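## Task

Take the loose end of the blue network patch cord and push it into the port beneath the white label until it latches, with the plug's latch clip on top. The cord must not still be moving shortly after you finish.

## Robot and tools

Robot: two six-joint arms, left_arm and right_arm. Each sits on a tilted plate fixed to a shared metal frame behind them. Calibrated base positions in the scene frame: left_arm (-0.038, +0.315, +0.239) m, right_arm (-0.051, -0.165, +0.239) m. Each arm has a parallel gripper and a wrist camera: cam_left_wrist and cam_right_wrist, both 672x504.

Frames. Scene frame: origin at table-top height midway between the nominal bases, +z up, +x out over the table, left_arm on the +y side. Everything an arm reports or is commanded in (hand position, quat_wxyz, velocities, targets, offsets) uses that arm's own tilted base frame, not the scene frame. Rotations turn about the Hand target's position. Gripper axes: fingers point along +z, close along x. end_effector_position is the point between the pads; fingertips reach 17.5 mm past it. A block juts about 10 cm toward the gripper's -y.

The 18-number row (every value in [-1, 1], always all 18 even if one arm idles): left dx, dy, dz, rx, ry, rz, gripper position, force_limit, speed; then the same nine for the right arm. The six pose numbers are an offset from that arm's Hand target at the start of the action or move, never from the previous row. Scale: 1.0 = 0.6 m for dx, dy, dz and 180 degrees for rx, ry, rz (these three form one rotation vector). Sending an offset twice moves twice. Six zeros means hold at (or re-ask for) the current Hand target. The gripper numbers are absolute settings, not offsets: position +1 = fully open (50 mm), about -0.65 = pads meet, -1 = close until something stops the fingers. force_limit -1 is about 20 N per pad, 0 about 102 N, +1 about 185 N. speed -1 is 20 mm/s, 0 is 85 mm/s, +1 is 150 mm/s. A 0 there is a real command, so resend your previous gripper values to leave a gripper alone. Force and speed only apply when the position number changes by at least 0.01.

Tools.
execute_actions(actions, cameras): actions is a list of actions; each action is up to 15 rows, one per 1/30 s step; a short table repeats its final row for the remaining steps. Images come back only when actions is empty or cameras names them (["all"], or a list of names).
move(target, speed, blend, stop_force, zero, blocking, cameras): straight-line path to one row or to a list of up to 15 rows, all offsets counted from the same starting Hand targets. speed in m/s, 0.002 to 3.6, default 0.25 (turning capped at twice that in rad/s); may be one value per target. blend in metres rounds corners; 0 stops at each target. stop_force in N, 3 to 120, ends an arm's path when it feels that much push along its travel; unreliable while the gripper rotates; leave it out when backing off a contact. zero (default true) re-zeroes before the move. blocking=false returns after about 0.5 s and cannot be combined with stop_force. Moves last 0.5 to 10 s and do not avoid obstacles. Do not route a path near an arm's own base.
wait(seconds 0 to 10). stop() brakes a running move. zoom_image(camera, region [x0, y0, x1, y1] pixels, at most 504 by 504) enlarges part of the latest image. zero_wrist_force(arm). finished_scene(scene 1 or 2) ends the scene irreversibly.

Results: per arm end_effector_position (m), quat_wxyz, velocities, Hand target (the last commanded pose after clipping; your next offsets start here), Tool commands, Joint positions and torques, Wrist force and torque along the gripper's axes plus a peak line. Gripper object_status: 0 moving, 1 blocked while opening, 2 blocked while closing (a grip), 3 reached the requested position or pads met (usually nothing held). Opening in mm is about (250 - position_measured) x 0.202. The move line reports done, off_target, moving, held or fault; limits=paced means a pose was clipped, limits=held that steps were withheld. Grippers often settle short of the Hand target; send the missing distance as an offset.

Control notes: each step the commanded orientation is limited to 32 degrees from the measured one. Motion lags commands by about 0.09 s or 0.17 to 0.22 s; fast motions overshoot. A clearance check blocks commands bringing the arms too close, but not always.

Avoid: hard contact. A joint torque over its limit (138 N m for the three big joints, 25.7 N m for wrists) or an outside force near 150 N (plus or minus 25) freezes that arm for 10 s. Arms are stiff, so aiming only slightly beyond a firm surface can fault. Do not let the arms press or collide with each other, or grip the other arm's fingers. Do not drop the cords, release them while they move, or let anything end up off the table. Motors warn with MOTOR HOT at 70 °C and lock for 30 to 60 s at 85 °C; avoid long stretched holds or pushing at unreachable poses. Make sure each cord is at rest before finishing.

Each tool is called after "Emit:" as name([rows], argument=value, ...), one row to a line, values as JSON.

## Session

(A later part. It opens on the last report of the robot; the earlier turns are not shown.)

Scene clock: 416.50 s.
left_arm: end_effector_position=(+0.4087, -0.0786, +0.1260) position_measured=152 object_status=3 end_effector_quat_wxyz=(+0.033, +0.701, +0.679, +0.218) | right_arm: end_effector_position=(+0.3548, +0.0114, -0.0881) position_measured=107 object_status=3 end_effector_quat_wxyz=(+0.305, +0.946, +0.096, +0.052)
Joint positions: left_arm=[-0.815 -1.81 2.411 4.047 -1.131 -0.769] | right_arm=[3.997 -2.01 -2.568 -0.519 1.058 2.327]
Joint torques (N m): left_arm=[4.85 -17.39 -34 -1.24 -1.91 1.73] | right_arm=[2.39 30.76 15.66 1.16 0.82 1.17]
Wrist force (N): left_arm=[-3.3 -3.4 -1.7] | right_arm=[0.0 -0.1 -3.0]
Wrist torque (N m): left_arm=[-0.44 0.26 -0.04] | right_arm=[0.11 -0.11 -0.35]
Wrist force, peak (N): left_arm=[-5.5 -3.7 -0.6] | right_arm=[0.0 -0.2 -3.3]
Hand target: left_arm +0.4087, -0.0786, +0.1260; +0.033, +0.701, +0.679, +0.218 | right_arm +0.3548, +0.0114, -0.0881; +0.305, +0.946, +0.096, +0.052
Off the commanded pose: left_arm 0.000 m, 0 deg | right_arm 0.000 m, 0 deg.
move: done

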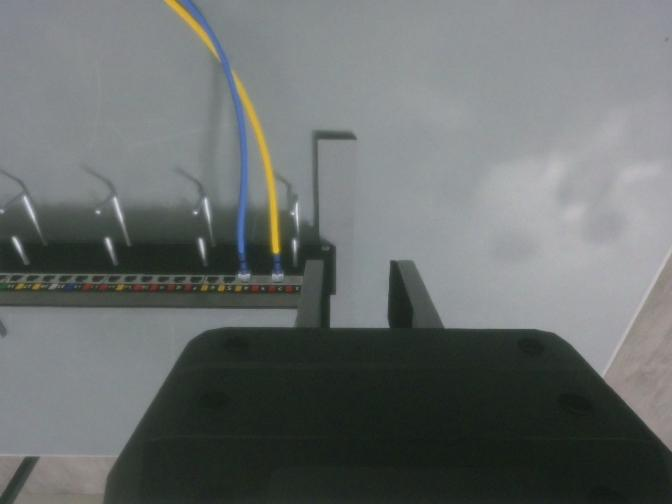

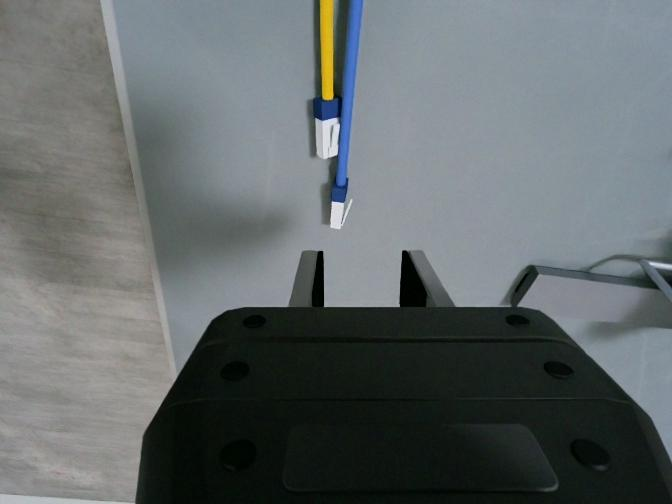

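Emit:
move([
  [0,0,0,0,0,0,0,-0.5,-1,0.0148,-0.0803,-0.151,0,0,0,0.2,-0.8,-1],
  [0,0,0,0,0,0,0,-0.5,-1,0.0148,-0.0803,-0.151,0,0,0,-1,-0.8,-1],
  [0,0,0,0,0,0,0,-0.5,-1,0.0117,-0.0716,-0.119,0,0,0,-1,-0.8,-1],
  [0,0,0,0,0,0,0,-0.5,-1,0.112,-0.0988,-0.1017,0,0,0,-1,-0.8,-1],
  [0,0,0,0,0,0,0,-0.5,-1,0.1148,-0.1066,-0.1305,0,0,0,-1,-0.8,-1],
], speed=[0.08,0.1,0.1,0.1,0.04], cameras=["cam_right_wrist"])

Emit:
move([
  [0,0,0,0,0,0,0,-0.5,-1,0,0,0,0,0,0,0,-0.8,-1],
  [0,0,0,0,0,0,0,-0.5,-1,-0.0141,0.0393,0.144,0,0,0,0.2,-0.8,-1],
], speed=0.15, cameras=["cam_right_wrist"])

Scene clock: 432.33 s.
left_arm: end_effector_position=(+0.4087, -0.0786, +0.1260) position_measured=152 object_status=3 end_effector_quat_wxyz=(+0.033, +0.701, +0.679, +0.218) | right_arm: end_effector_position=(+0.4237, -0.0525, -0.1663) position_measured=215 object_status=2 end_effector_quat_wxyz=(+0.305, +0.946, +0.096, +0.052)
Joint positions: left_arm=[-0.815 -1.81 2.411 4.047 -1.131 -0.769] | right_arm=[3.728 -2.379 -2.418 -0.139 0.977 2.025]
Joint torques (N m): left_arm=[-1.72 -16.63 -32.89 -1.37 -1.51 -1.69] | right_arm=[4.42 22.04 9.88 4.05 -2.18 -1.81]
Wrist force (N): left_arm=[-3.4 -3.3 -1.5] | right_arm=[-0.1 0.1 -2.8]
Wrist torque (N m): left_arm=[-0.43 0.28 -0.04] | right_arm=[0.13 -0.09 -0.25]
Wrist force, peak (N): left_arm=[-3.9 -3.8 -1.6] | right_arm=[0.2 0.0 -4.0]
Hand target: left_arm +0.4087, -0.0786, +0.1260; +0.033, +0.701, +0.679, +0.218 | right_arm +0.4237, -0.0525, -0.1664; +0.305, +0.946, +0.096, +0.052
Off the commanded pose: left_arm 0.000 m, 0 deg | right_arm 0.000 m, 0 deg.
move: done
Images, in order (width x height): cam_right_wrist 672x504.

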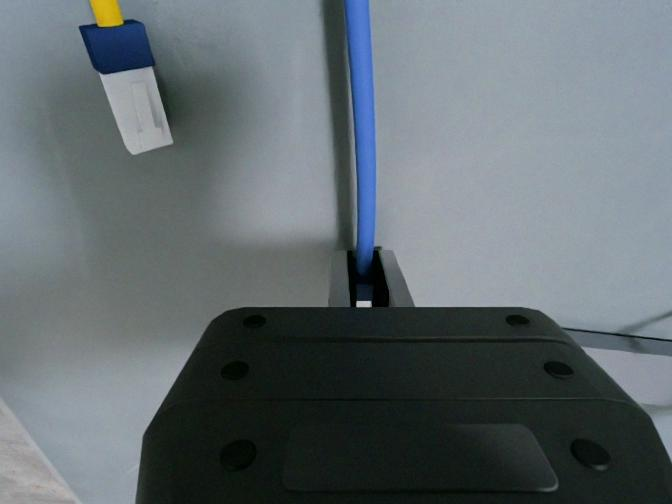

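Scene clock: 434.93 s.
left_arm: end_effector_position=(+0.4087, -0.0786, +0.1260) position_measured=152 object_status=3 end_effector_quat_wxyz=(+0.033, +0.701, +0.679, +0.218) | right_arm: end_effector_position=(+0.4152, -0.0289, -0.0800) position_measured=123 object_status=3 end_effector_quat_wxyz=(+0.305, +0.946, +0.096, +0.052)
Joint positions: left_arm=[-0.815 -1.81 2.411 4.047 -1.131 -0.769] | right_arm=[3.793 -2.048 -2.464 -0.466 0.993 2.101]
Joint torques (N m): left_arm=[-2.83 -17.12 -32.75 -1.41 -1.67 -1.76] | right_arm=[18.2 34.23 16.09 1.39 0.72 1.21]
Wrist force (N): left_arm=[-3.1 -3.7 -1.6] | right_arm=[0.0 -0.1 -2.9]
Wrist torque (N m): left_arm=[-0.50 0.21 -0.04] | right_arm=[0.11 -0.11 -0.35]
Wrist force, peak (N): left_arm=[-3.7 -3.8 -1.5] | right_arm=[0.2 0.4 -4.2]
Hand target: left_arm +0.4087, -0.0786, +0.1260; +0.033, +0.701, +0.679, +0.218 | right_arm +0.4152, -0.0289, -0.0800; +0.305, +0.946, +0.096, +0.052
Off the commanded pose: left_arm 0.000 m, 0 deg | right_arm 0.000 m, 0 deg.
move: done
Images, in order (width x height): cam_right_wrist 672x504.

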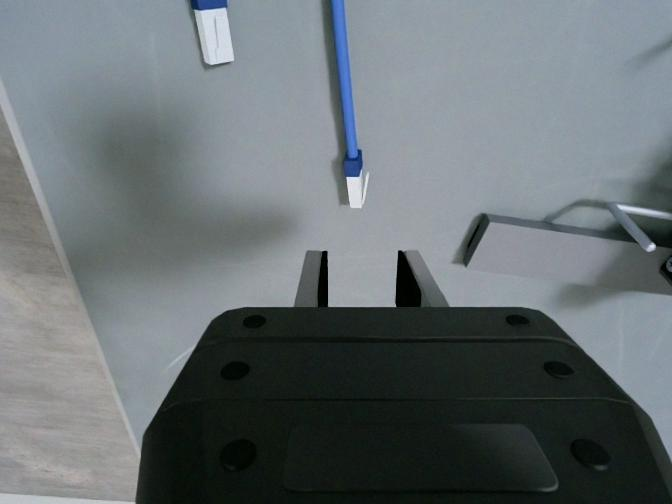

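Emit:
move([
  [0,0,0,0,0,0,0,-0.5,-1,0.0063,-0.0002,-0.159,0,0,0,0.2,-0.6,-1],
  [0,0,0,0,0,0,0,-0.5,-1,0.0063,-0.0002,-0.159,0,0,0,-1,-0.6,-0.5],
  [0,0,0,0,0,0,0,-0.5,-1,-0.0094,0.0434,0.001,0,0,0,-1,-0.6,-0.5],
  [0,0,0,0,0,0,0,-0.5,-1,-0.0644,0.3364,0.083,0.1706,-0.0478,0.468,-1,-0.6,-0.5],
], speed=[0.1,0.1,0.2,0.25], cameras=["all"])

Scene clock: 447.37 s.
left_arm: end_effector_position=(+0.4087, -0.0786, +0.1260) position_measured=152 object_status=3 end_effector_quat_wxyz=(+0.033, +0.701, +0.679, +0.218) | right_arm: end_effector_position=(+0.3766, +0.1729, -0.0302) position_measured=228 object_status=2 end_effector_quat_wxyz=(-0.040, +0.675, +0.660, +0.326)
Joint positions: left_arm=[-0.815 -1.81 2.411 4.047 -1.131 -0.769] | right_arm=[3.807 -2.258 -2.717 0.919 1.714 0.736]
Joint torques (N m): left_arm=[-11.77 -16.58 -33.33 -1.5 -1.21 -1.9] | right_arm=[2.58 26.54 7.61 2.53 2.27 -1.92]
Wrist force (N): left_arm=[-3.5 -3.5 -1.7] | right_arm=[1.1 0.5 -3.3]
Wrist torque (N m): left_arm=[-0.47 0.27 -0.04] | right_arm=[0.16 -0.31 -0.21]
Wrist force, peak (N): left_arm=[-3.7 -3.8 -1.8] | right_arm=[0.4 0.4 -4.5]
Hand target: left_arm +0.4087, -0.0786, +0.1260; +0.033, +0.701, +0.679, +0.218 | right_arm +0.3766, +0.1729, -0.0302; -0.040, +0.675, +0.660, +0.326
Off the commanded pose: left_arm 0.000 m, 0 deg | right_arm 0.000 m, 0 deg.
move: done

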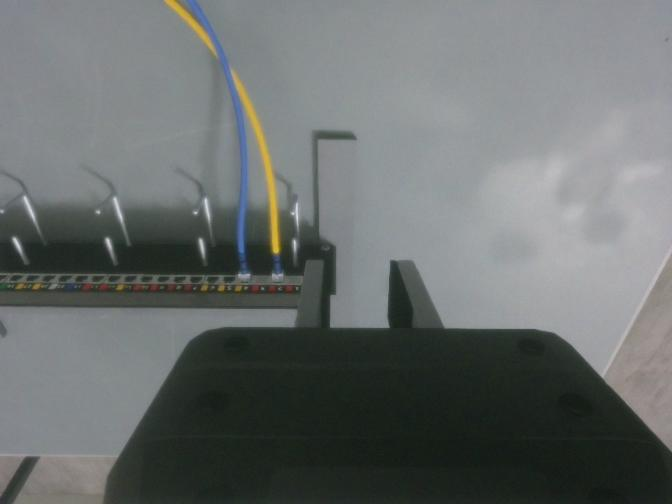

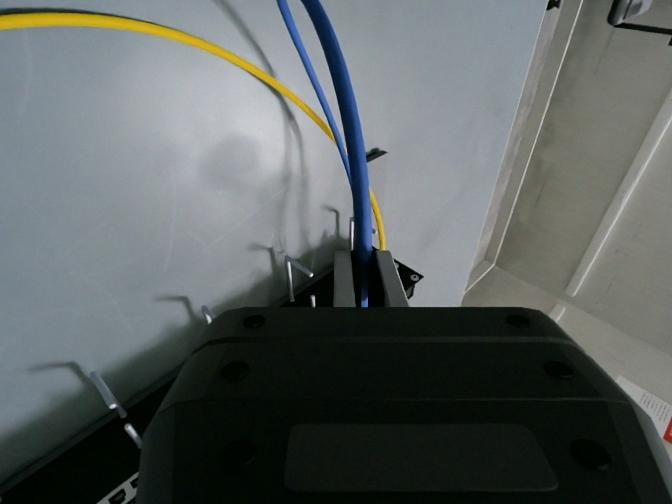

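Emit:
move(target=[-0.0527,-0.2648,-0.1757,-0.2489,0.0022,-0.0239,1,-0.5,-1,0,0,0,0,0,0,-1,-0.6,-0.5])

Emit:
move(target=[0.037,-0.0535,-0.090,0,0,0,1,-0.5,-1,0,0,0,0,0,0,-1,-0.6,-0.5], speed=0.12, cameras=["cam_left_wrist"])

Emit:
zoom_image(camera="cam_left_wrist", region=[230, 160, 450, 325])

Scene clock: 454.67 s.
left_arm: end_effector_position=(+0.3770, -0.2375, +0.0206) position_measured=3 object_status=3 end_effector_quat_wxyz=(+0.303, +0.660, +0.684, -0.061) | right_arm: end_effector_position=(+0.3766, +0.1729, -0.0302) position_measured=228 object_status=2 end_effector_quat_wxyz=(-0.040, +0.675, +0.660, +0.326)
Joint positions: left_arm=[-0.811 -1.214 2.652 2.652 -1.662 -0.876] | right_arm=[3.807 -2.258 -2.717 0.919 1.714 0.736]
Joint torques (N m): left_arm=[-18.35 -5.55 3.52 -5.87 -3.18 -2.08] | right_arm=[2.6 33.7 7.19 2.61 2.19 -1.79]
Wrist force (N): left_arm=[-5.5 -4.8 -1.8] | right_arm=[1.0 0.3 -3.4]
Wrist torque (N m): left_arm=[-0.72 0.58 -0.06] | right_arm=[0.14 -0.29 -0.21]
Wrist force, peak (N): left_arm=[-5.7 -5.2 -0.9] | right_arm=[1.1 0.4 -3.6]
Hand target: left_arm +0.3770, -0.2375, +0.0206; +0.303, +0.660, +0.684, -0.061 | right_arm +0.3766, +0.1729, -0.0302; -0.040, +0.675, +0.660, +0.326
Off the commanded pose: left_arm 0.000 m, 0 deg | right_arm 0.000 m, 0 deg.
move: done

Scene clock: 455.73 s.
left_arm: end_effector_position=(+0.3992, -0.2696, -0.0333) position_measured=3 object_status=3 end_effector_quat_wxyz=(+0.303, +0.660, +0.684, -0.061) | right_arm: end_effector_position=(+0.3766, +0.1729, -0.0302) position_measured=228 object_status=2 end_effector_quat_wxyz=(-0.040, +0.675, +0.660, +0.326)
Joint positions: left_arm=[-0.83 -0.958 2.549 2.497 -1.651 -0.891] | right_arm=[3.807 -2.258 -2.717 0.919 1.714 0.736]
Joint torques (N m): left_arm=[-20.99 -11.2 -16.62 -5.84 1.59 -2.06] | right_arm=[2.87 33.46 7.34 2.56 2.26 -1.75]
Wrist force (N): left_arm=[-5.6 -4.8 -1.7] | right_arm=[1.1 0.2 -3.2]
Wrist torque (N m): left_arm=[-0.72 0.59 -0.05] | right_arm=[0.13 -0.31 -0.21]
Wrist force, peak (N): left_arm=[-5.7 -5.2 -1.9] | right_arm=[1.1 0.4 -3.5]
Hand target: left_arm +0.3992, -0.2696, -0.0334; +0.303, +0.660, +0.684, -0.061 | right_arm +0.3766, +0.1729, -0.0302; -0.040, +0.675, +0.660, +0.326
Off the commanded pose: left_arm 0.000 m, 0 deg | right_arm 0.000 m, 0 deg.
move: done
Images, in order (width x height): cam_left_wrist 672x504.

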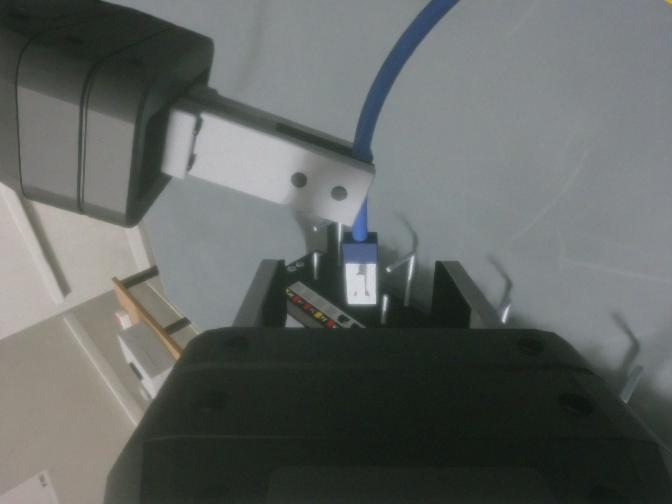

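Scaled by 2.291 from the camera's 672x504 image, which has a finer 960x720 frame.

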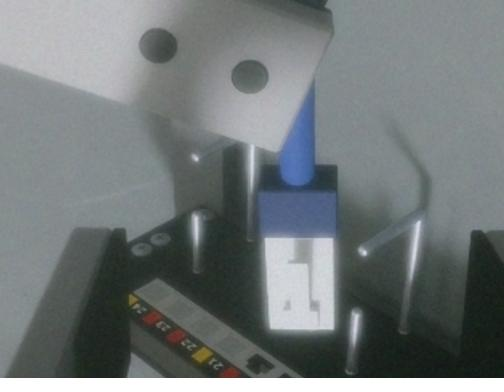

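Emit:
move(target=[0.0187,-0.0268,-0.045,0,0,0,1,-0.5,-1,0,0,0,0,0,0,-1,-0.6,-0.5], speed=0.06, cameras=["cam_left_wrist"])

Emit:
zoom_image(camera="cam_left_wrist", region=[280, 220, 440, 335])

Scene clock: 459.07 s.
left_arm: end_effector_position=(+0.4104, -0.2856, -0.0603) position_measured=3 object_status=3 end_effector_quat_wxyz=(+0.303, +0.660, +0.684, -0.061) | right_arm: end_effector_position=(+0.3766, +0.1729, -0.0302) position_measured=228 object_status=2 end_effector_quat_wxyz=(-0.040, +0.675, +0.660, +0.326)
Joint positions: left_arm=[-0.837 -0.852 2.486 2.454 -1.647 -0.897] | right_arm=[3.807 -2.258 -2.717 0.919 1.714 0.736]
Joint torques (N m): left_arm=[-22.07 -14.47 -15.4 -5.73 1.49 -2.11] | right_arm=[2.45 33.22 7.87 2.6 2.2 -1.84]
Wrist force (N): left_arm=[-5.4 -4.8 -1.8] | right_arm=[0.9 0.4 -3.2]
Wrist torque (N m): left_arm=[-0.72 0.57 -0.05] | right_arm=[0.16 -0.27 -0.21]
Wrist force, peak (N): left_arm=[-5.9 -5.0 -1.5] | right_arm=[1.2 0.5 -3.5]
Hand target: left_arm +0.4105, -0.2857, -0.0604; +0.303, +0.660, +0.684, -0.061 | right_arm +0.3766, +0.1729, -0.0302; -0.040, +0.675, +0.660, +0.326
Off the commanded pose: left_arm 0.000 m, 0 deg | right_arm 0.000 m, 0 deg.
move: done
Images, in order (width x height): cam_left_wrist 672x504.

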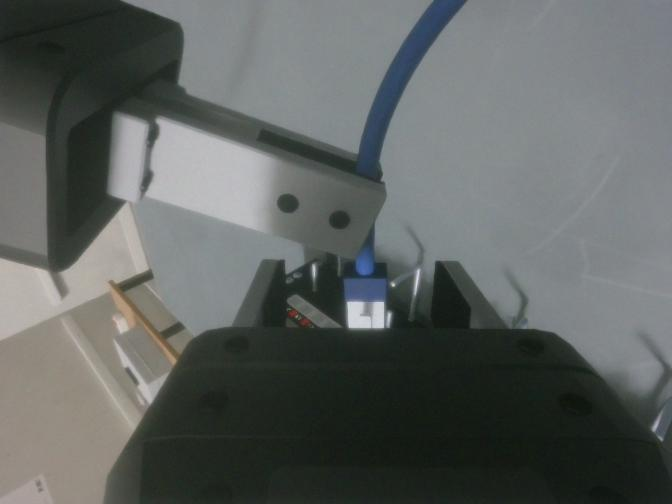

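Scaled by 3.150 from the camera's 672x504 image, which has a finer 960x720 frame.

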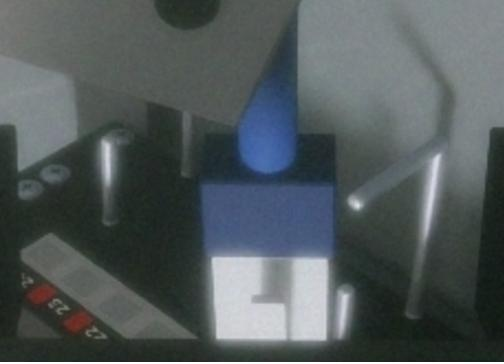

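Emit:
move([
  [0,0,0,0,0,0,-1,-0.4,-1,0,0,0,0,0,0,-1,-0.6,-0.5],
  [0,0,0,0,0,0,-1,-0.4,-1,0,0,0,0,0,0,0.3,-0.6,-1],
  [0,0,0,0,0,0,-1,-0.4,-1,-0.036,-0.046,0.07,0,0,0,0.3,-0.6,-1],
], speed=0.12, cameras=["cam_left_wrist"])

Emit:
zoom_image(camera="cam_left_wrist", region=[280, 220, 440, 335])

Scene clock: 467.03 s.
left_arm: end_effector_position=(+0.4105, -0.2857, -0.0604) position_measured=193 object_status=2 end_effector_quat_wxyz=(+0.303, +0.660, +0.684, -0.061) | right_arm: end_effector_position=(+0.3550, +0.1453, +0.0118) position_measured=107 object_status=3 end_effector_quat_wxyz=(-0.040, +0.675, +0.660, +0.326)
Joint positions: left_arm=[-0.837 -0.852 2.486 2.454 -1.647 -0.897] | right_arm=[3.768 -2.028 -2.81 0.777 1.737 0.705]
Joint torques (N m): left_arm=[-20.61 -16.9 -14.9 -4.79 -1.16 -1.68] | right_arm=[0.75 28.22 -5.21 2.62 2.25 -1.91]
Wrist force (N): left_arm=[-5.5 -4.9 -1.9] | right_arm=[1.1 0.4 -3.3]
Wrist torque (N m): left_arm=[-0.74 0.59 -0.04] | right_arm=[0.18 -0.29 -0.18]
Wrist force, peak (N): left_arm=[-5.6 -5.2 -1.7] | right_arm=[1.1 0.5 -4.6]
Hand target: left_arm +0.4105, -0.2857, -0.0604; +0.303, +0.660, +0.684, -0.061 | right_arm +0.3550, +0.1453, +0.0118; -0.040, +0.675, +0.660, +0.326
Off the commanded pose: left_arm 0.000 m, 0 deg | right_arm 0.000 m, 0 deg.
move: done
Images, in order (width x height): cam_left_wrist 672x504.

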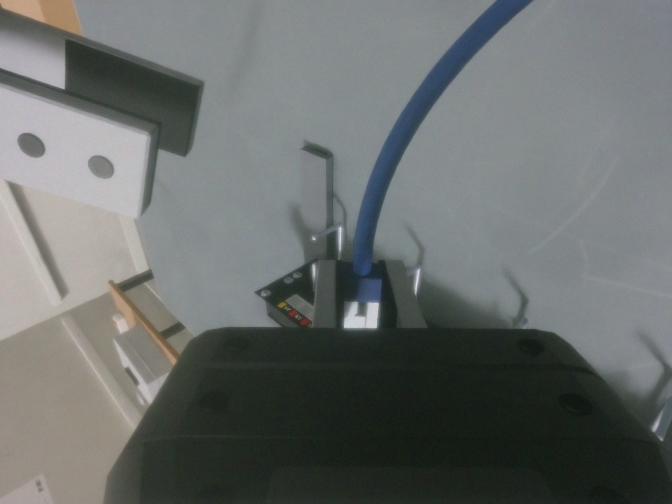

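Scaled by 3.150 from the camera's 672x504 image, which has a finer 960x720 frame.

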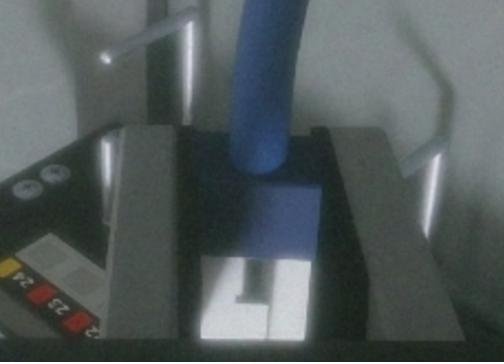

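Emit:
move([
  [0,0,0,0,0,0,-1,-0.4,-1,0.083,-0.379,0.202,0,0,0,0.3,-0.6,-1],
  [0.161,-0.014,-0.110,0.2489,-0.0022,0.0239,-1,-0.4,-1,0.083,-0.379,0.202,0,0,0,0.3,-0.6,-1],
  [0.298,-0.030,-0.198,0.2489,-0.0022,0.0239,-1,-0.4,-1,0.335,-0.316,-0.026,0.079,0.06,0.128,0.3,-0.6,-1],
], speed=[0.3,0.25,0.15], cameras=["all"])

Emit:
zoom_image(camera="cam_right_wrist", region=[305, 205, 405, 305])

Emit:
zoom_image(camera="cam_left_wrist", region=[310, 240, 410, 335])

Scene clock: 479.33 s.
left_arm: end_effector_position=(+0.5893, -0.3037, -0.1792) position_measured=193 object_status=2 end_effector_quat_wxyz=(+0.033, +0.701, +0.679, +0.218) | right_arm: end_effector_position=(+0.5560, -0.0443, -0.0038) position_measured=107 object_status=3 end_effector_quat_wxyz=(-0.248, +0.548, +0.730, +0.325)
Joint positions: left_arm=[-0.853 -0.617 1.77 3.513 -1.129 -0.81] | right_arm=[2.96 -2.218 -1.844 -0.858 2.394 -0.556]
Joint torques (N m): left_arm=[-4.52 -31.77 -24.4 -1.32 -1.97 2.57] | right_arm=[18.18 33 20.7 0.81 3.23 -1.89]
Wrist force (N): left_arm=[-3.7 -3.7 -1.5] | right_arm=[1.2 0.4 -3.4]
Wrist torque (N m): left_arm=[-0.50 0.30 -0.05] | right_arm=[0.18 -0.23 -0.19]
Wrist force, peak (N): left_arm=[-4.9 -5.8 -1.9] | right_arm=[-0.4 1.6 -5.8]
Hand target: left_arm +0.5893, -0.3037, -0.1792; +0.033, +0.701, +0.679, +0.218 | right_arm +0.5560, -0.0443, -0.0038; -0.248, +0.548, +0.730, +0.325
Off the commanded pose: left_arm 0.000 m, 0 deg | right_arm 0.000 m, 0 deg.
move: done

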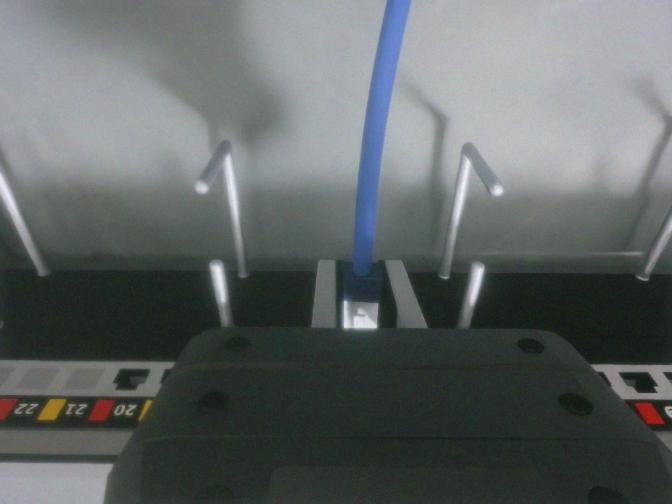

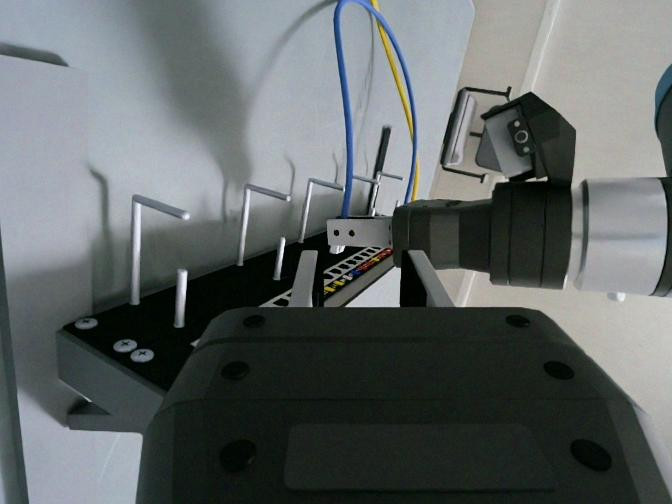

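Scaled by 5.040 from the camera's 672x504 image, which has a finer 960x720 frame.

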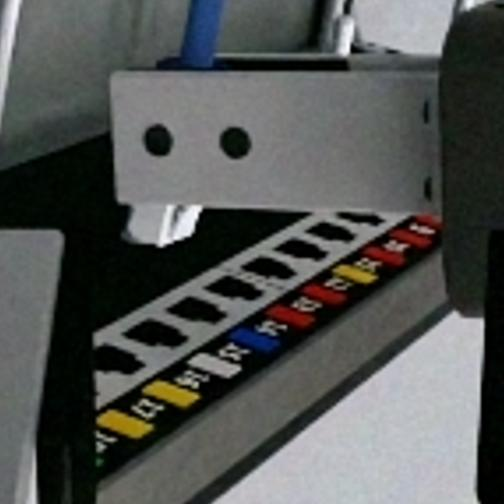

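Scaled by 5.040 from the camera's 672x504 image, which has a finer 960x720 frame.

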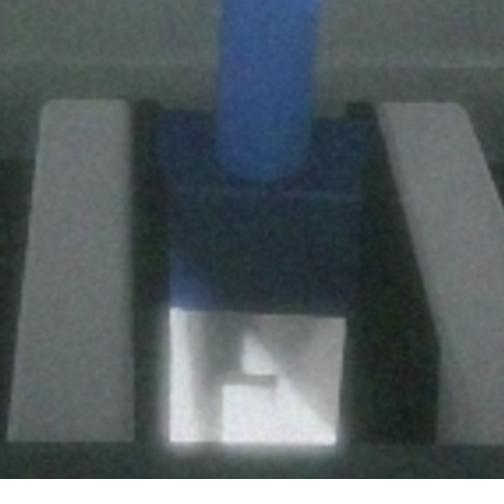

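Emit:
zoom_image(camera="cam_right_wrist", region=[320, 235, 370, 285])

Scaled by 10.080 from the camera's 672x504 image, which has a finer 960x720 frame.

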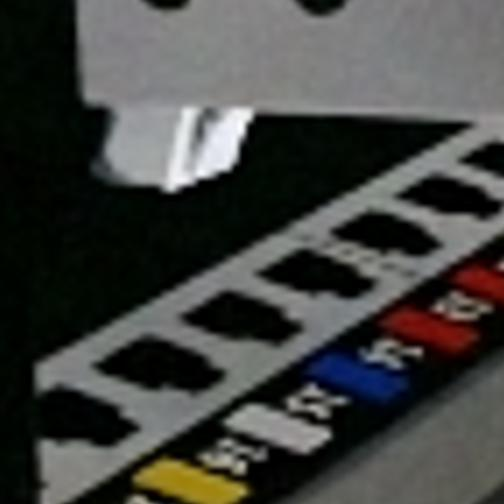

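Emit:
move(target=[0.017,0.0012,0.0063,0,0,0,-1,-0.4,-1,0,0,0,0,0,0,0.3,-0.6,-1], speed=0.05, stop_force=5, cameras=["all"])

Emit:
zoom_image(camera="cam_right_wrist", region=[320, 235, 370, 285])

Emit:
zoom_image(camera="cam_left_wrist", region=[310, 240, 410, 335])

Scene clock: 494.03 s.
left_arm: end_effector_position=(+0.5995, -0.3029, -0.1754) position_measured=193 object_status=2 end_effector_quat_wxyz=(+0.033, +0.701, +0.679, +0.218) | right_arm: end_effector_position=(+0.5560, -0.0443, -0.0038) position_measured=107 object_status=3 end_effector_quat_wxyz=(-0.248, +0.548, +0.730, +0.325)
Joint positions: left_arm=[-0.839 -0.616 1.747 3.529 -1.13 -0.795] | right_arm=[2.96 -2.219 -1.844 -0.858 2.394 -0.556]
Joint torques (N m): left_arm=[-4.58 -31.85 -25.29 -1.27 -1.88 2.49] | right_arm=[17.59 33.99 19.99 0.87 3.21 -1.94]
Wrist force (N): left_arm=[-3.7 -3.2 -1.5] | right_arm=[1.3 0.3 -3.3]
Wrist torque (N m): left_arm=[-0.42 0.30 -0.06] | right_arm=[0.16 -0.25 -0.19]
Wrist force, peak (N): left_arm=[-3.8 -4.0 -1.4] | right_arm=[1.2 0.6 -3.5]
Hand target: left_arm +0.5995, -0.3029, -0.1754; +0.033, +0.701, +0.679, +0.218 | right_arm +0.5560, -0.0443, -0.0038; -0.248, +0.548, +0.730, +0.325
Off the commanded pose: left_arm 0.000 m, 0 deg | right_arm 0.000 m, 0 deg.
move: done

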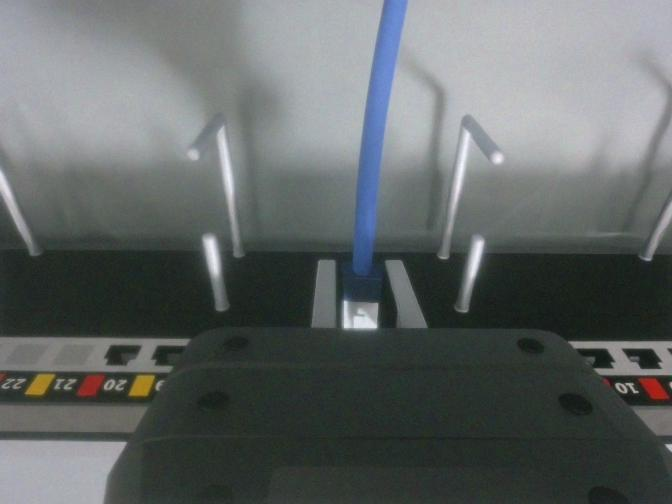

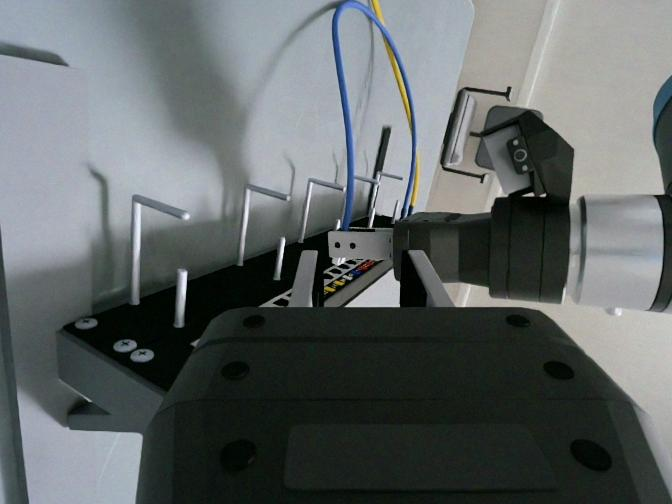

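Scaled by 10.080 from the camera's 672x504 image, which has a finer 960x720 frame.

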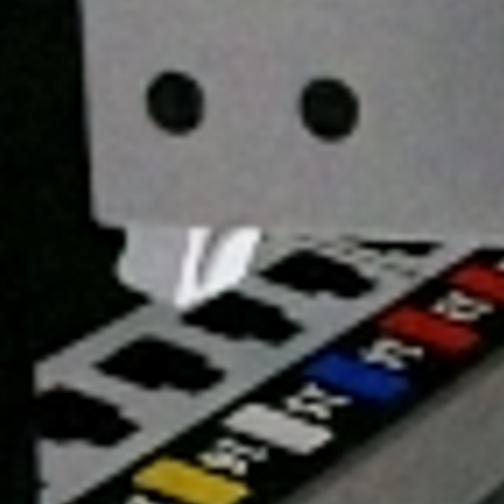

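Scaled by 5.040 from the camera's 672x504 image, which has a finer 960x720 frame.

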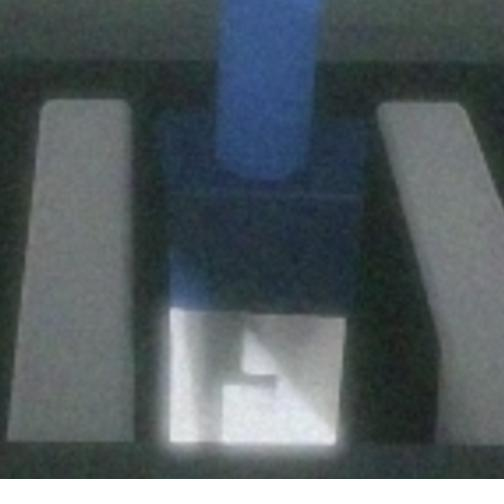

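Emit:
move(target=[0.035,0,0.0037,0,0,0,-1,-0.4,-1,0,0,0,0,0,0,0.3,-0.6,-1], speed=0.02, stop_force=8, cameras=["all"])

Emit:
zoom_image(camera="cam_right_wrist", region=[320, 235, 370, 285])

Emit:
zoom_image(camera="cam_left_wrist", region=[310, 240, 410, 335])

Scene clock: 501.30 s.
left_arm: end_effector_position=(+0.6086, -0.3029, -0.1744) position_measured=193 object_status=2 end_effector_quat_wxyz=(+0.033, +0.701, +0.679, +0.218) | right_arm: end_effector_position=(+0.5560, -0.0443, -0.0038) position_measured=107 object_status=3 end_effector_quat_wxyz=(-0.248, +0.548, +0.730, +0.325)
Joint positions: left_arm=[-0.829 -0.609 1.724 3.54 -1.13 -0.783] | right_arm=[2.96 -2.219 -1.844 -0.858 2.394 -0.556]
Joint torques (N m): left_arm=[-25.38 -58.42 -3.06 -5.42 2.89 -2.02] | right_arm=[16.26 33.98 20.23 0.92 3.17 -1.87]
Wrist force (N): left_arm=[-5.3 -8.5 -0.9] | right_arm=[1.1 0.6 -3.3]
Wrist torque (N m): left_arm=[-0.61 0.44 0.04] | right_arm=[0.20 -0.22 -0.18]
Wrist force, peak (N): left_arm=[-2.7 -24.1 -6.0] | right_arm=[1.2 0.6 -3.5]
Hand target: left_arm +0.6086, -0.3029, -0.1744; +0.033, +0.701, +0.679, +0.218 (not the last commanded pose) | right_arm +0.5560, -0.0443, -0.0038; -0.248, +0.548, +0.730, +0.325
Off the commanded pose: left_arm 0.012 m, 0 deg | right_arm 0.000 m, 0 deg.
move: contact (left_arm)

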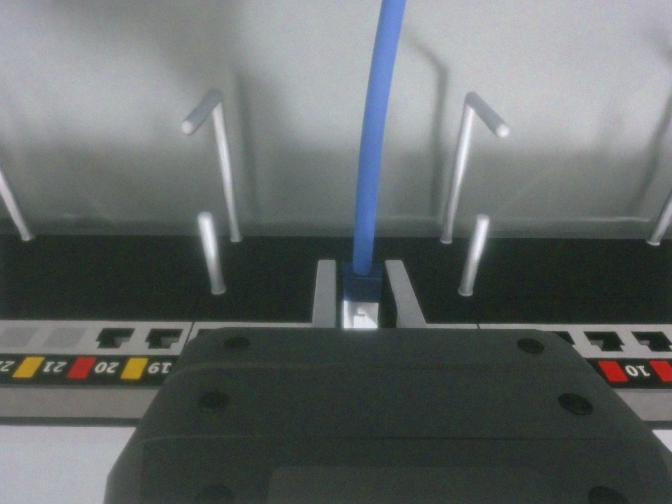

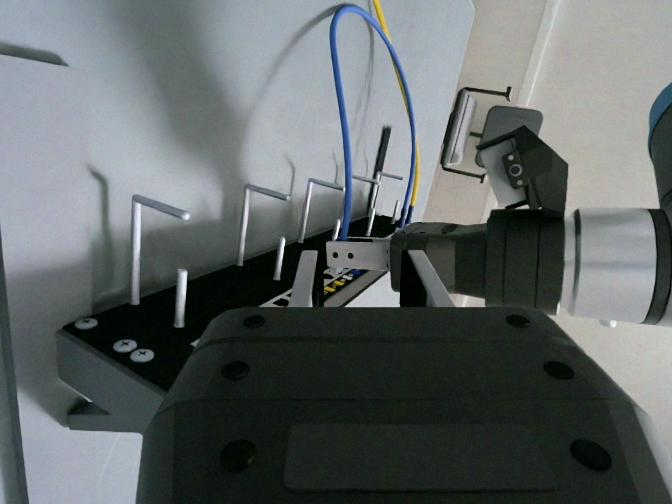

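Scaled by 10.080 from the camera's 672x504 image, which has a finer 960x720 frame.

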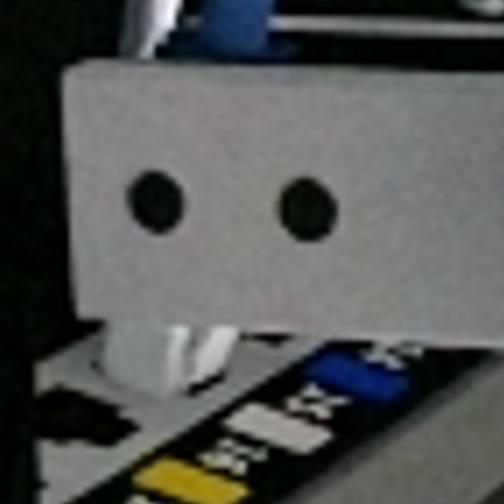

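Scaled by 5.040 from the camera's 672x504 image, which has a finer 960x720 frame.

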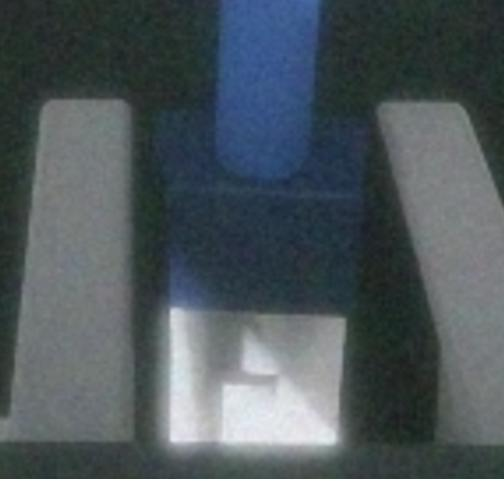

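Emit:
zoom_image(camera="cam_left_wrist", region=[90, 310, 200, 390])

Emit:
zoom_image(camera="cam_left_wrist", region=[460, 310, 672, 390])

Scaled by 4.582 from the camera's 672x504 image, which has a finer 960x720 frame.

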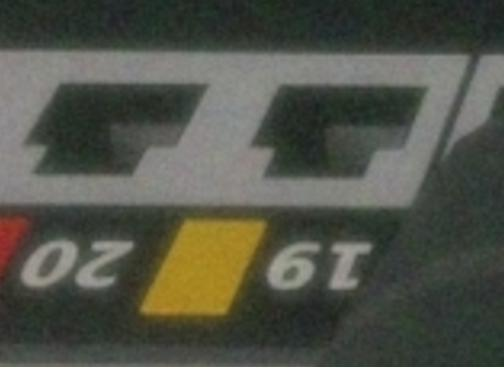

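Scaled by 2.377 from the camera's 672x504 image, which has a finer 960x720 frame.

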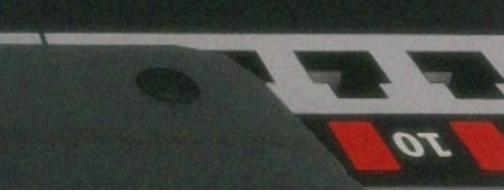

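Emit:
move(target=[0.0166,-0.0001,0.0012,0,0,0,-1,-0.4,-1,0,0,0,0,0,0,0.3,-0.6,-1], speed=0.012, stop_force=30, cameras=["all"])

Emit:
zoom_image(camera="cam_right_wrist", region=[320, 235, 370, 285])

Emit:
zoom_image(camera="cam_left_wrist", region=[310, 240, 410, 335])

Scene clock: 516.67 s.
left_arm: end_effector_position=(+0.6185, -0.3030, -0.1737) position_measured=193 object_status=2 end_effector_quat_wxyz=(+0.033, +0.701, +0.679, +0.218) | right_arm: end_effector_position=(+0.5560, -0.0443, -0.0038) position_measured=107 object_status=3 end_effector_quat_wxyz=(-0.248, +0.548, +0.730, +0.325)
Joint positions: left_arm=[-0.817 -0.601 1.697 3.553 -1.131 -0.771] | right_arm=[2.96 -2.219 -1.844 -0.858 2.394 -0.556]
Joint torques (N m): left_arm=[4.48 -40.05 -38.32 -6.42 3.16 2.51] | right_arm=[13.89 34.29 20.39 1.02 3.12 -1.66]
Wrist force (N): left_arm=[-3.9 -35.0 -9.2] | right_arm=[1.2 0.5 -3.4]
Wrist torque (N m): left_arm=[-1.04 0.43 -0.04] | right_arm=[0.19 -0.23 -0.18]
Wrist force, peak (N): left_arm=[0.1 -36.6 -9.1] | right_arm=[1.4 0.5 -3.5]
Hand target: left_arm +0.6185, -0.3030, -0.1737; +0.033, +0.701, +0.679, +0.218 | right_arm +0.5560, -0.0443, -0.0038; -0.248, +0.548, +0.730, +0.325
Off the commanded pose: left_arm 0.000 m, 0 deg | right_arm 0.000 m, 0 deg.
move: done

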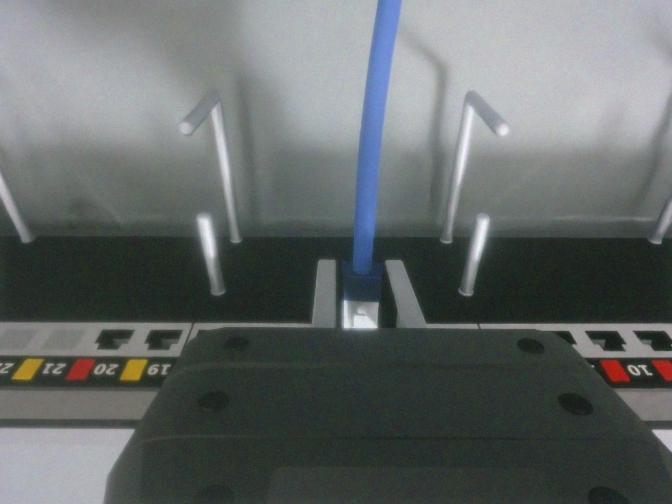

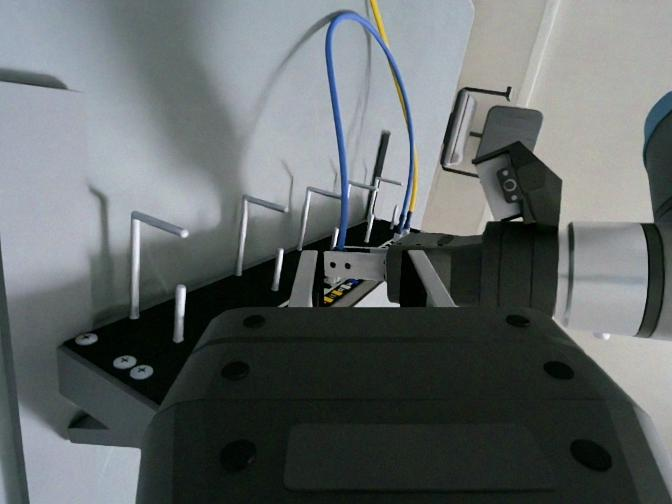

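Scaled by 10.080 from the camera's 672x504 image, which has a finer 960x720 frame.

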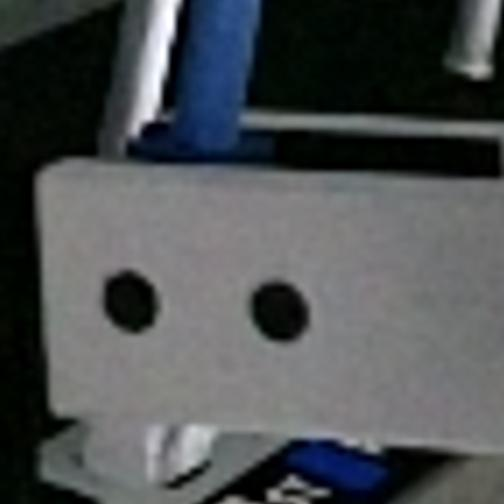

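Scaled by 5.040 from the camera's 672x504 image, which has a finer 960x720 frame.

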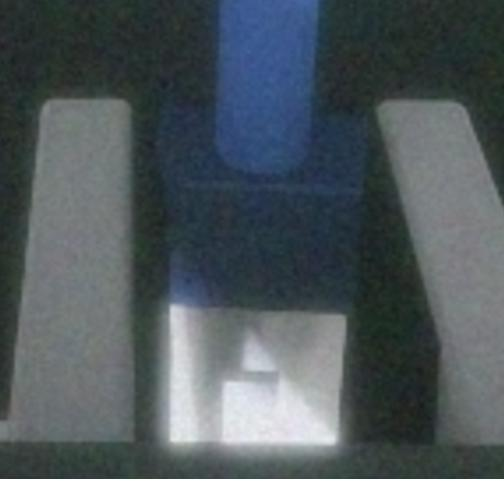

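Emit:
move(target=[-0.0066,0,-0.0006,0,0,0,-1,-0.4,-1,0,0,0,0,0,0,0.3,-0.6,-1], speed=0.03, cameras=["all"])

Emit:
zoom_image(camera="cam_right_wrist", region=[318, 258, 358, 298])

Emit:
zoom_image(camera="cam_left_wrist", region=[80, 310, 210, 390])

Emit:
zoom_image(camera="cam_left_wrist", region=[542, 310, 672, 390])

Scene clock: 523.93 s.
left_arm: end_effector_position=(+0.6146, -0.3030, -0.1741) position_measured=193 object_status=2 end_effector_quat_wxyz=(+0.033, +0.701, +0.679, +0.218) | right_arm: end_effector_position=(+0.5560, -0.0443, -0.0038) position_measured=107 object_status=3 end_effector_quat_wxyz=(-0.248, +0.548, +0.730, +0.325)
Joint positions: left_arm=[-0.821 -0.604 1.707 3.548 -1.131 -0.776] | right_arm=[2.96 -2.219 -1.844 -0.858 2.394 -0.556]
Joint torques (N m): left_arm=[-27.56 -55.74 -2.38 -5.2 2.67 -1.95] | right_arm=[12.15 34.19 20.11 0.92 3.16 -1.76]
Wrist force (N): left_arm=[-3.9 -4.4 -1.3] | right_arm=[1.1 0.4 -3.1]
Wrist torque (N m): left_arm=[-0.61 0.33 0.06] | right_arm=[0.17 -0.22 -0.18]
Wrist force, peak (N): left_arm=[-3.8 -35.2 -9.0] | right_arm=[1.4 0.6 -3.4]
Hand target: left_arm +0.6146, -0.3030, -0.1741; +0.033, +0.701, +0.679, +0.218 | right_arm +0.5560, -0.0443, -0.0038; -0.248, +0.548, +0.730, +0.325
Off the commanded pose: left_arm 0.000 m, 0 deg | right_arm 0.000 m, 0 deg.
move: done

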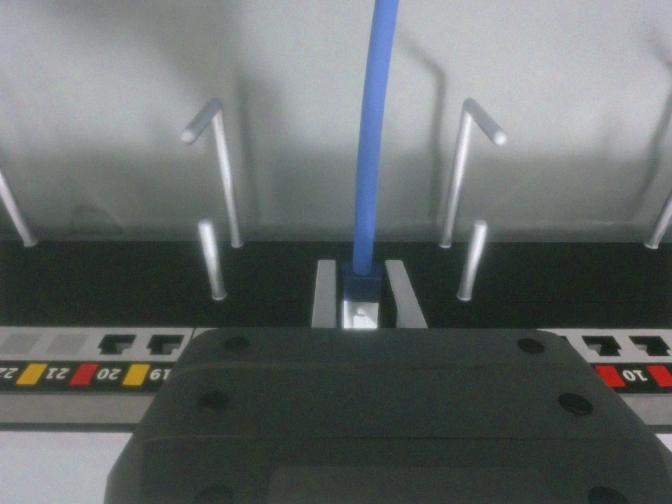

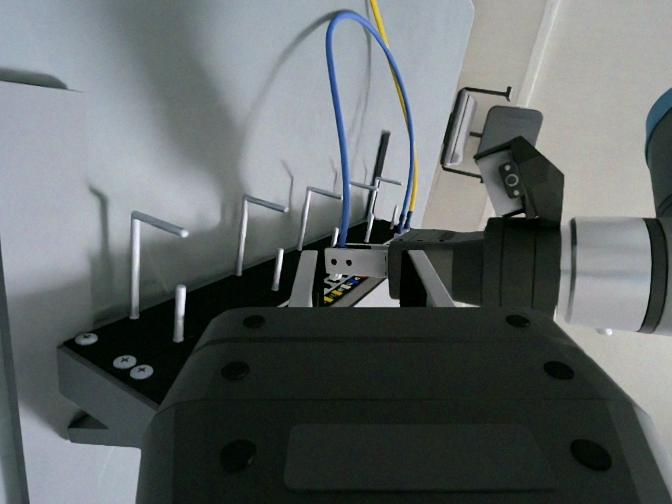

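Scaled by 12.600 from the camera's 672x504 image, which has a finer 960x720 frame.

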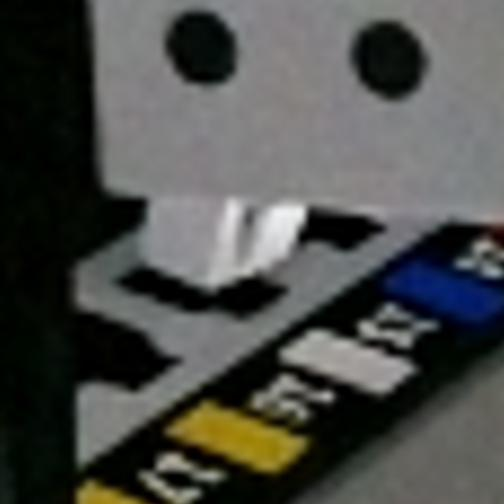

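Scaled by 3.877 from the camera's 672x504 image, which has a finer 960x720 frame.

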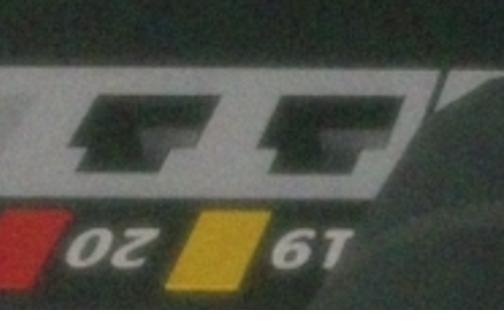

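Scaled by 3.877 from the camera's 672x504 image, which has a finer 960x720 frame.

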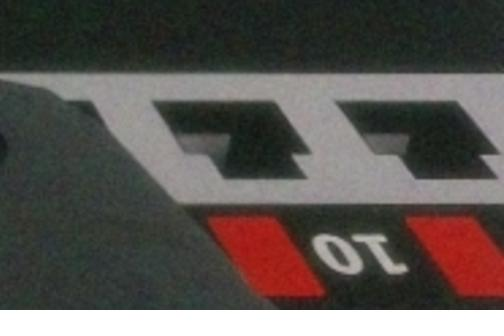

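Emit:
move([
  [0.0001,0.0006,-0.001,0,0,0,-1,-0.4,-1,0,0,0,0,0,0,0.3,-0.6,-1],
  [0.0167,0.0005,0.0006,0,0,0,-1,-0.4,-1,0,0,0,0,0,0,0.3,-0.6,-1],
], speed=0.015, stop_force=10, cameras=["all"])

Emit:
zoom_image(camera="cam_right_wrist", region=[318, 258, 358, 298])

Scene clock: 538.27 s.
left_arm: end_effector_position=(+0.6177, -0.3026, -0.1743) position_measured=193 object_status=2 end_effector_quat_wxyz=(+0.033, +0.701, +0.679, +0.218) | right_arm: end_effector_position=(+0.5560, -0.0443, -0.0038) position_measured=107 object_status=3 end_effector_quat_wxyz=(-0.248, +0.548, +0.730, +0.325)
Joint positions: left_arm=[-0.818 -0.601 1.699 3.55 -1.131 -0.771] | right_arm=[2.96 -2.219 -1.844 -0.858 2.394 -0.556]
Joint torques (N m): left_arm=[-24.53 -58.72 -4.53 -6.07 3.79 -2.09] | right_arm=[10.44 34.17 19.67 1.06 3.13 -1.66]
Wrist force (N): left_arm=[-6.0 -11.5 -2.2] | right_arm=[1.0 0.5 -3.1]
Wrist torque (N m): left_arm=[-0.79 0.37 0.00] | right_arm=[0.20 -0.20 -0.19]
Wrist force, peak (N): left_arm=[-4.9 -22.6 -7.1] | right_arm=[1.3 0.5 -3.5]
Hand target: left_arm +0.6177, -0.3027, -0.1743; +0.033, +0.701, +0.679, +0.218 (not the last commanded pose) | right_arm +0.5560, -0.0443, -0.0038; -0.248, +0.548, +0.730, +0.325
Off the commanded pose: left_arm 0.007 m, 0 deg | right_arm 0.000 m, 0 deg.
move: contact (left_arm); path passed 1 of 2 targets

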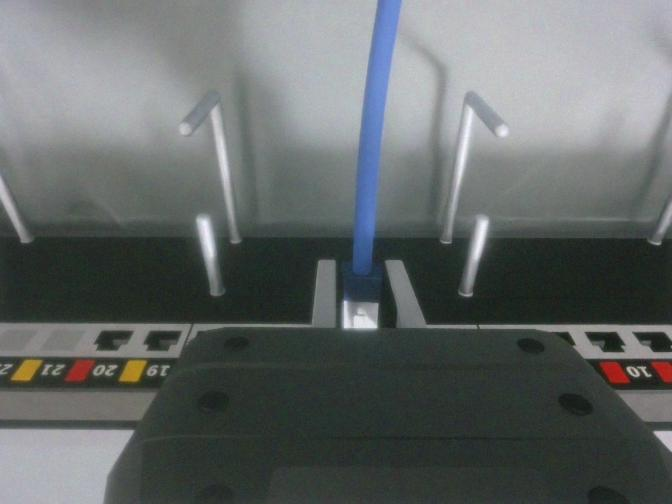

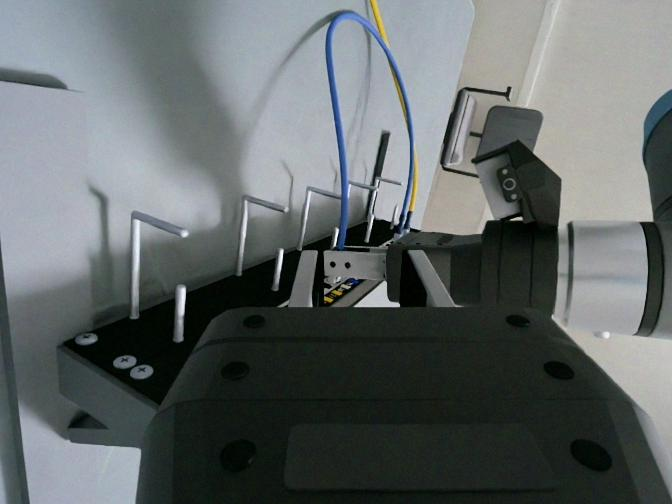

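Scaled by 12.600 from the camera's 672x504 image, which has a finer 960x720 frame.

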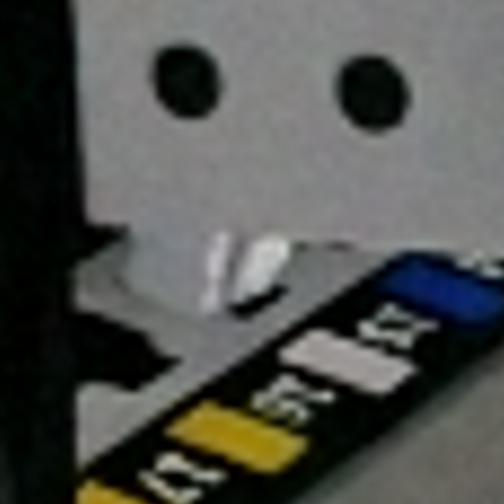

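Emit:
zoom_image(camera="cam_right_wrist", region=[322, 270, 346, 290])

Scaled by 21.000 from the camera's 672x504 image, which has a finer 960x720 frame.

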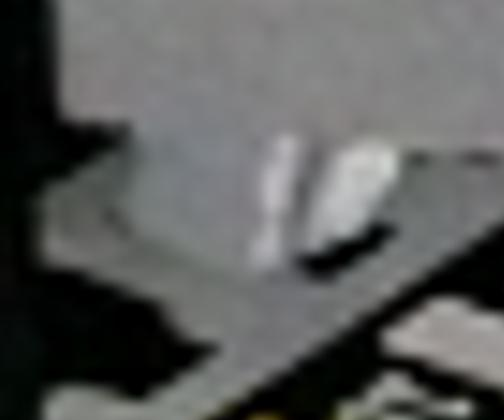

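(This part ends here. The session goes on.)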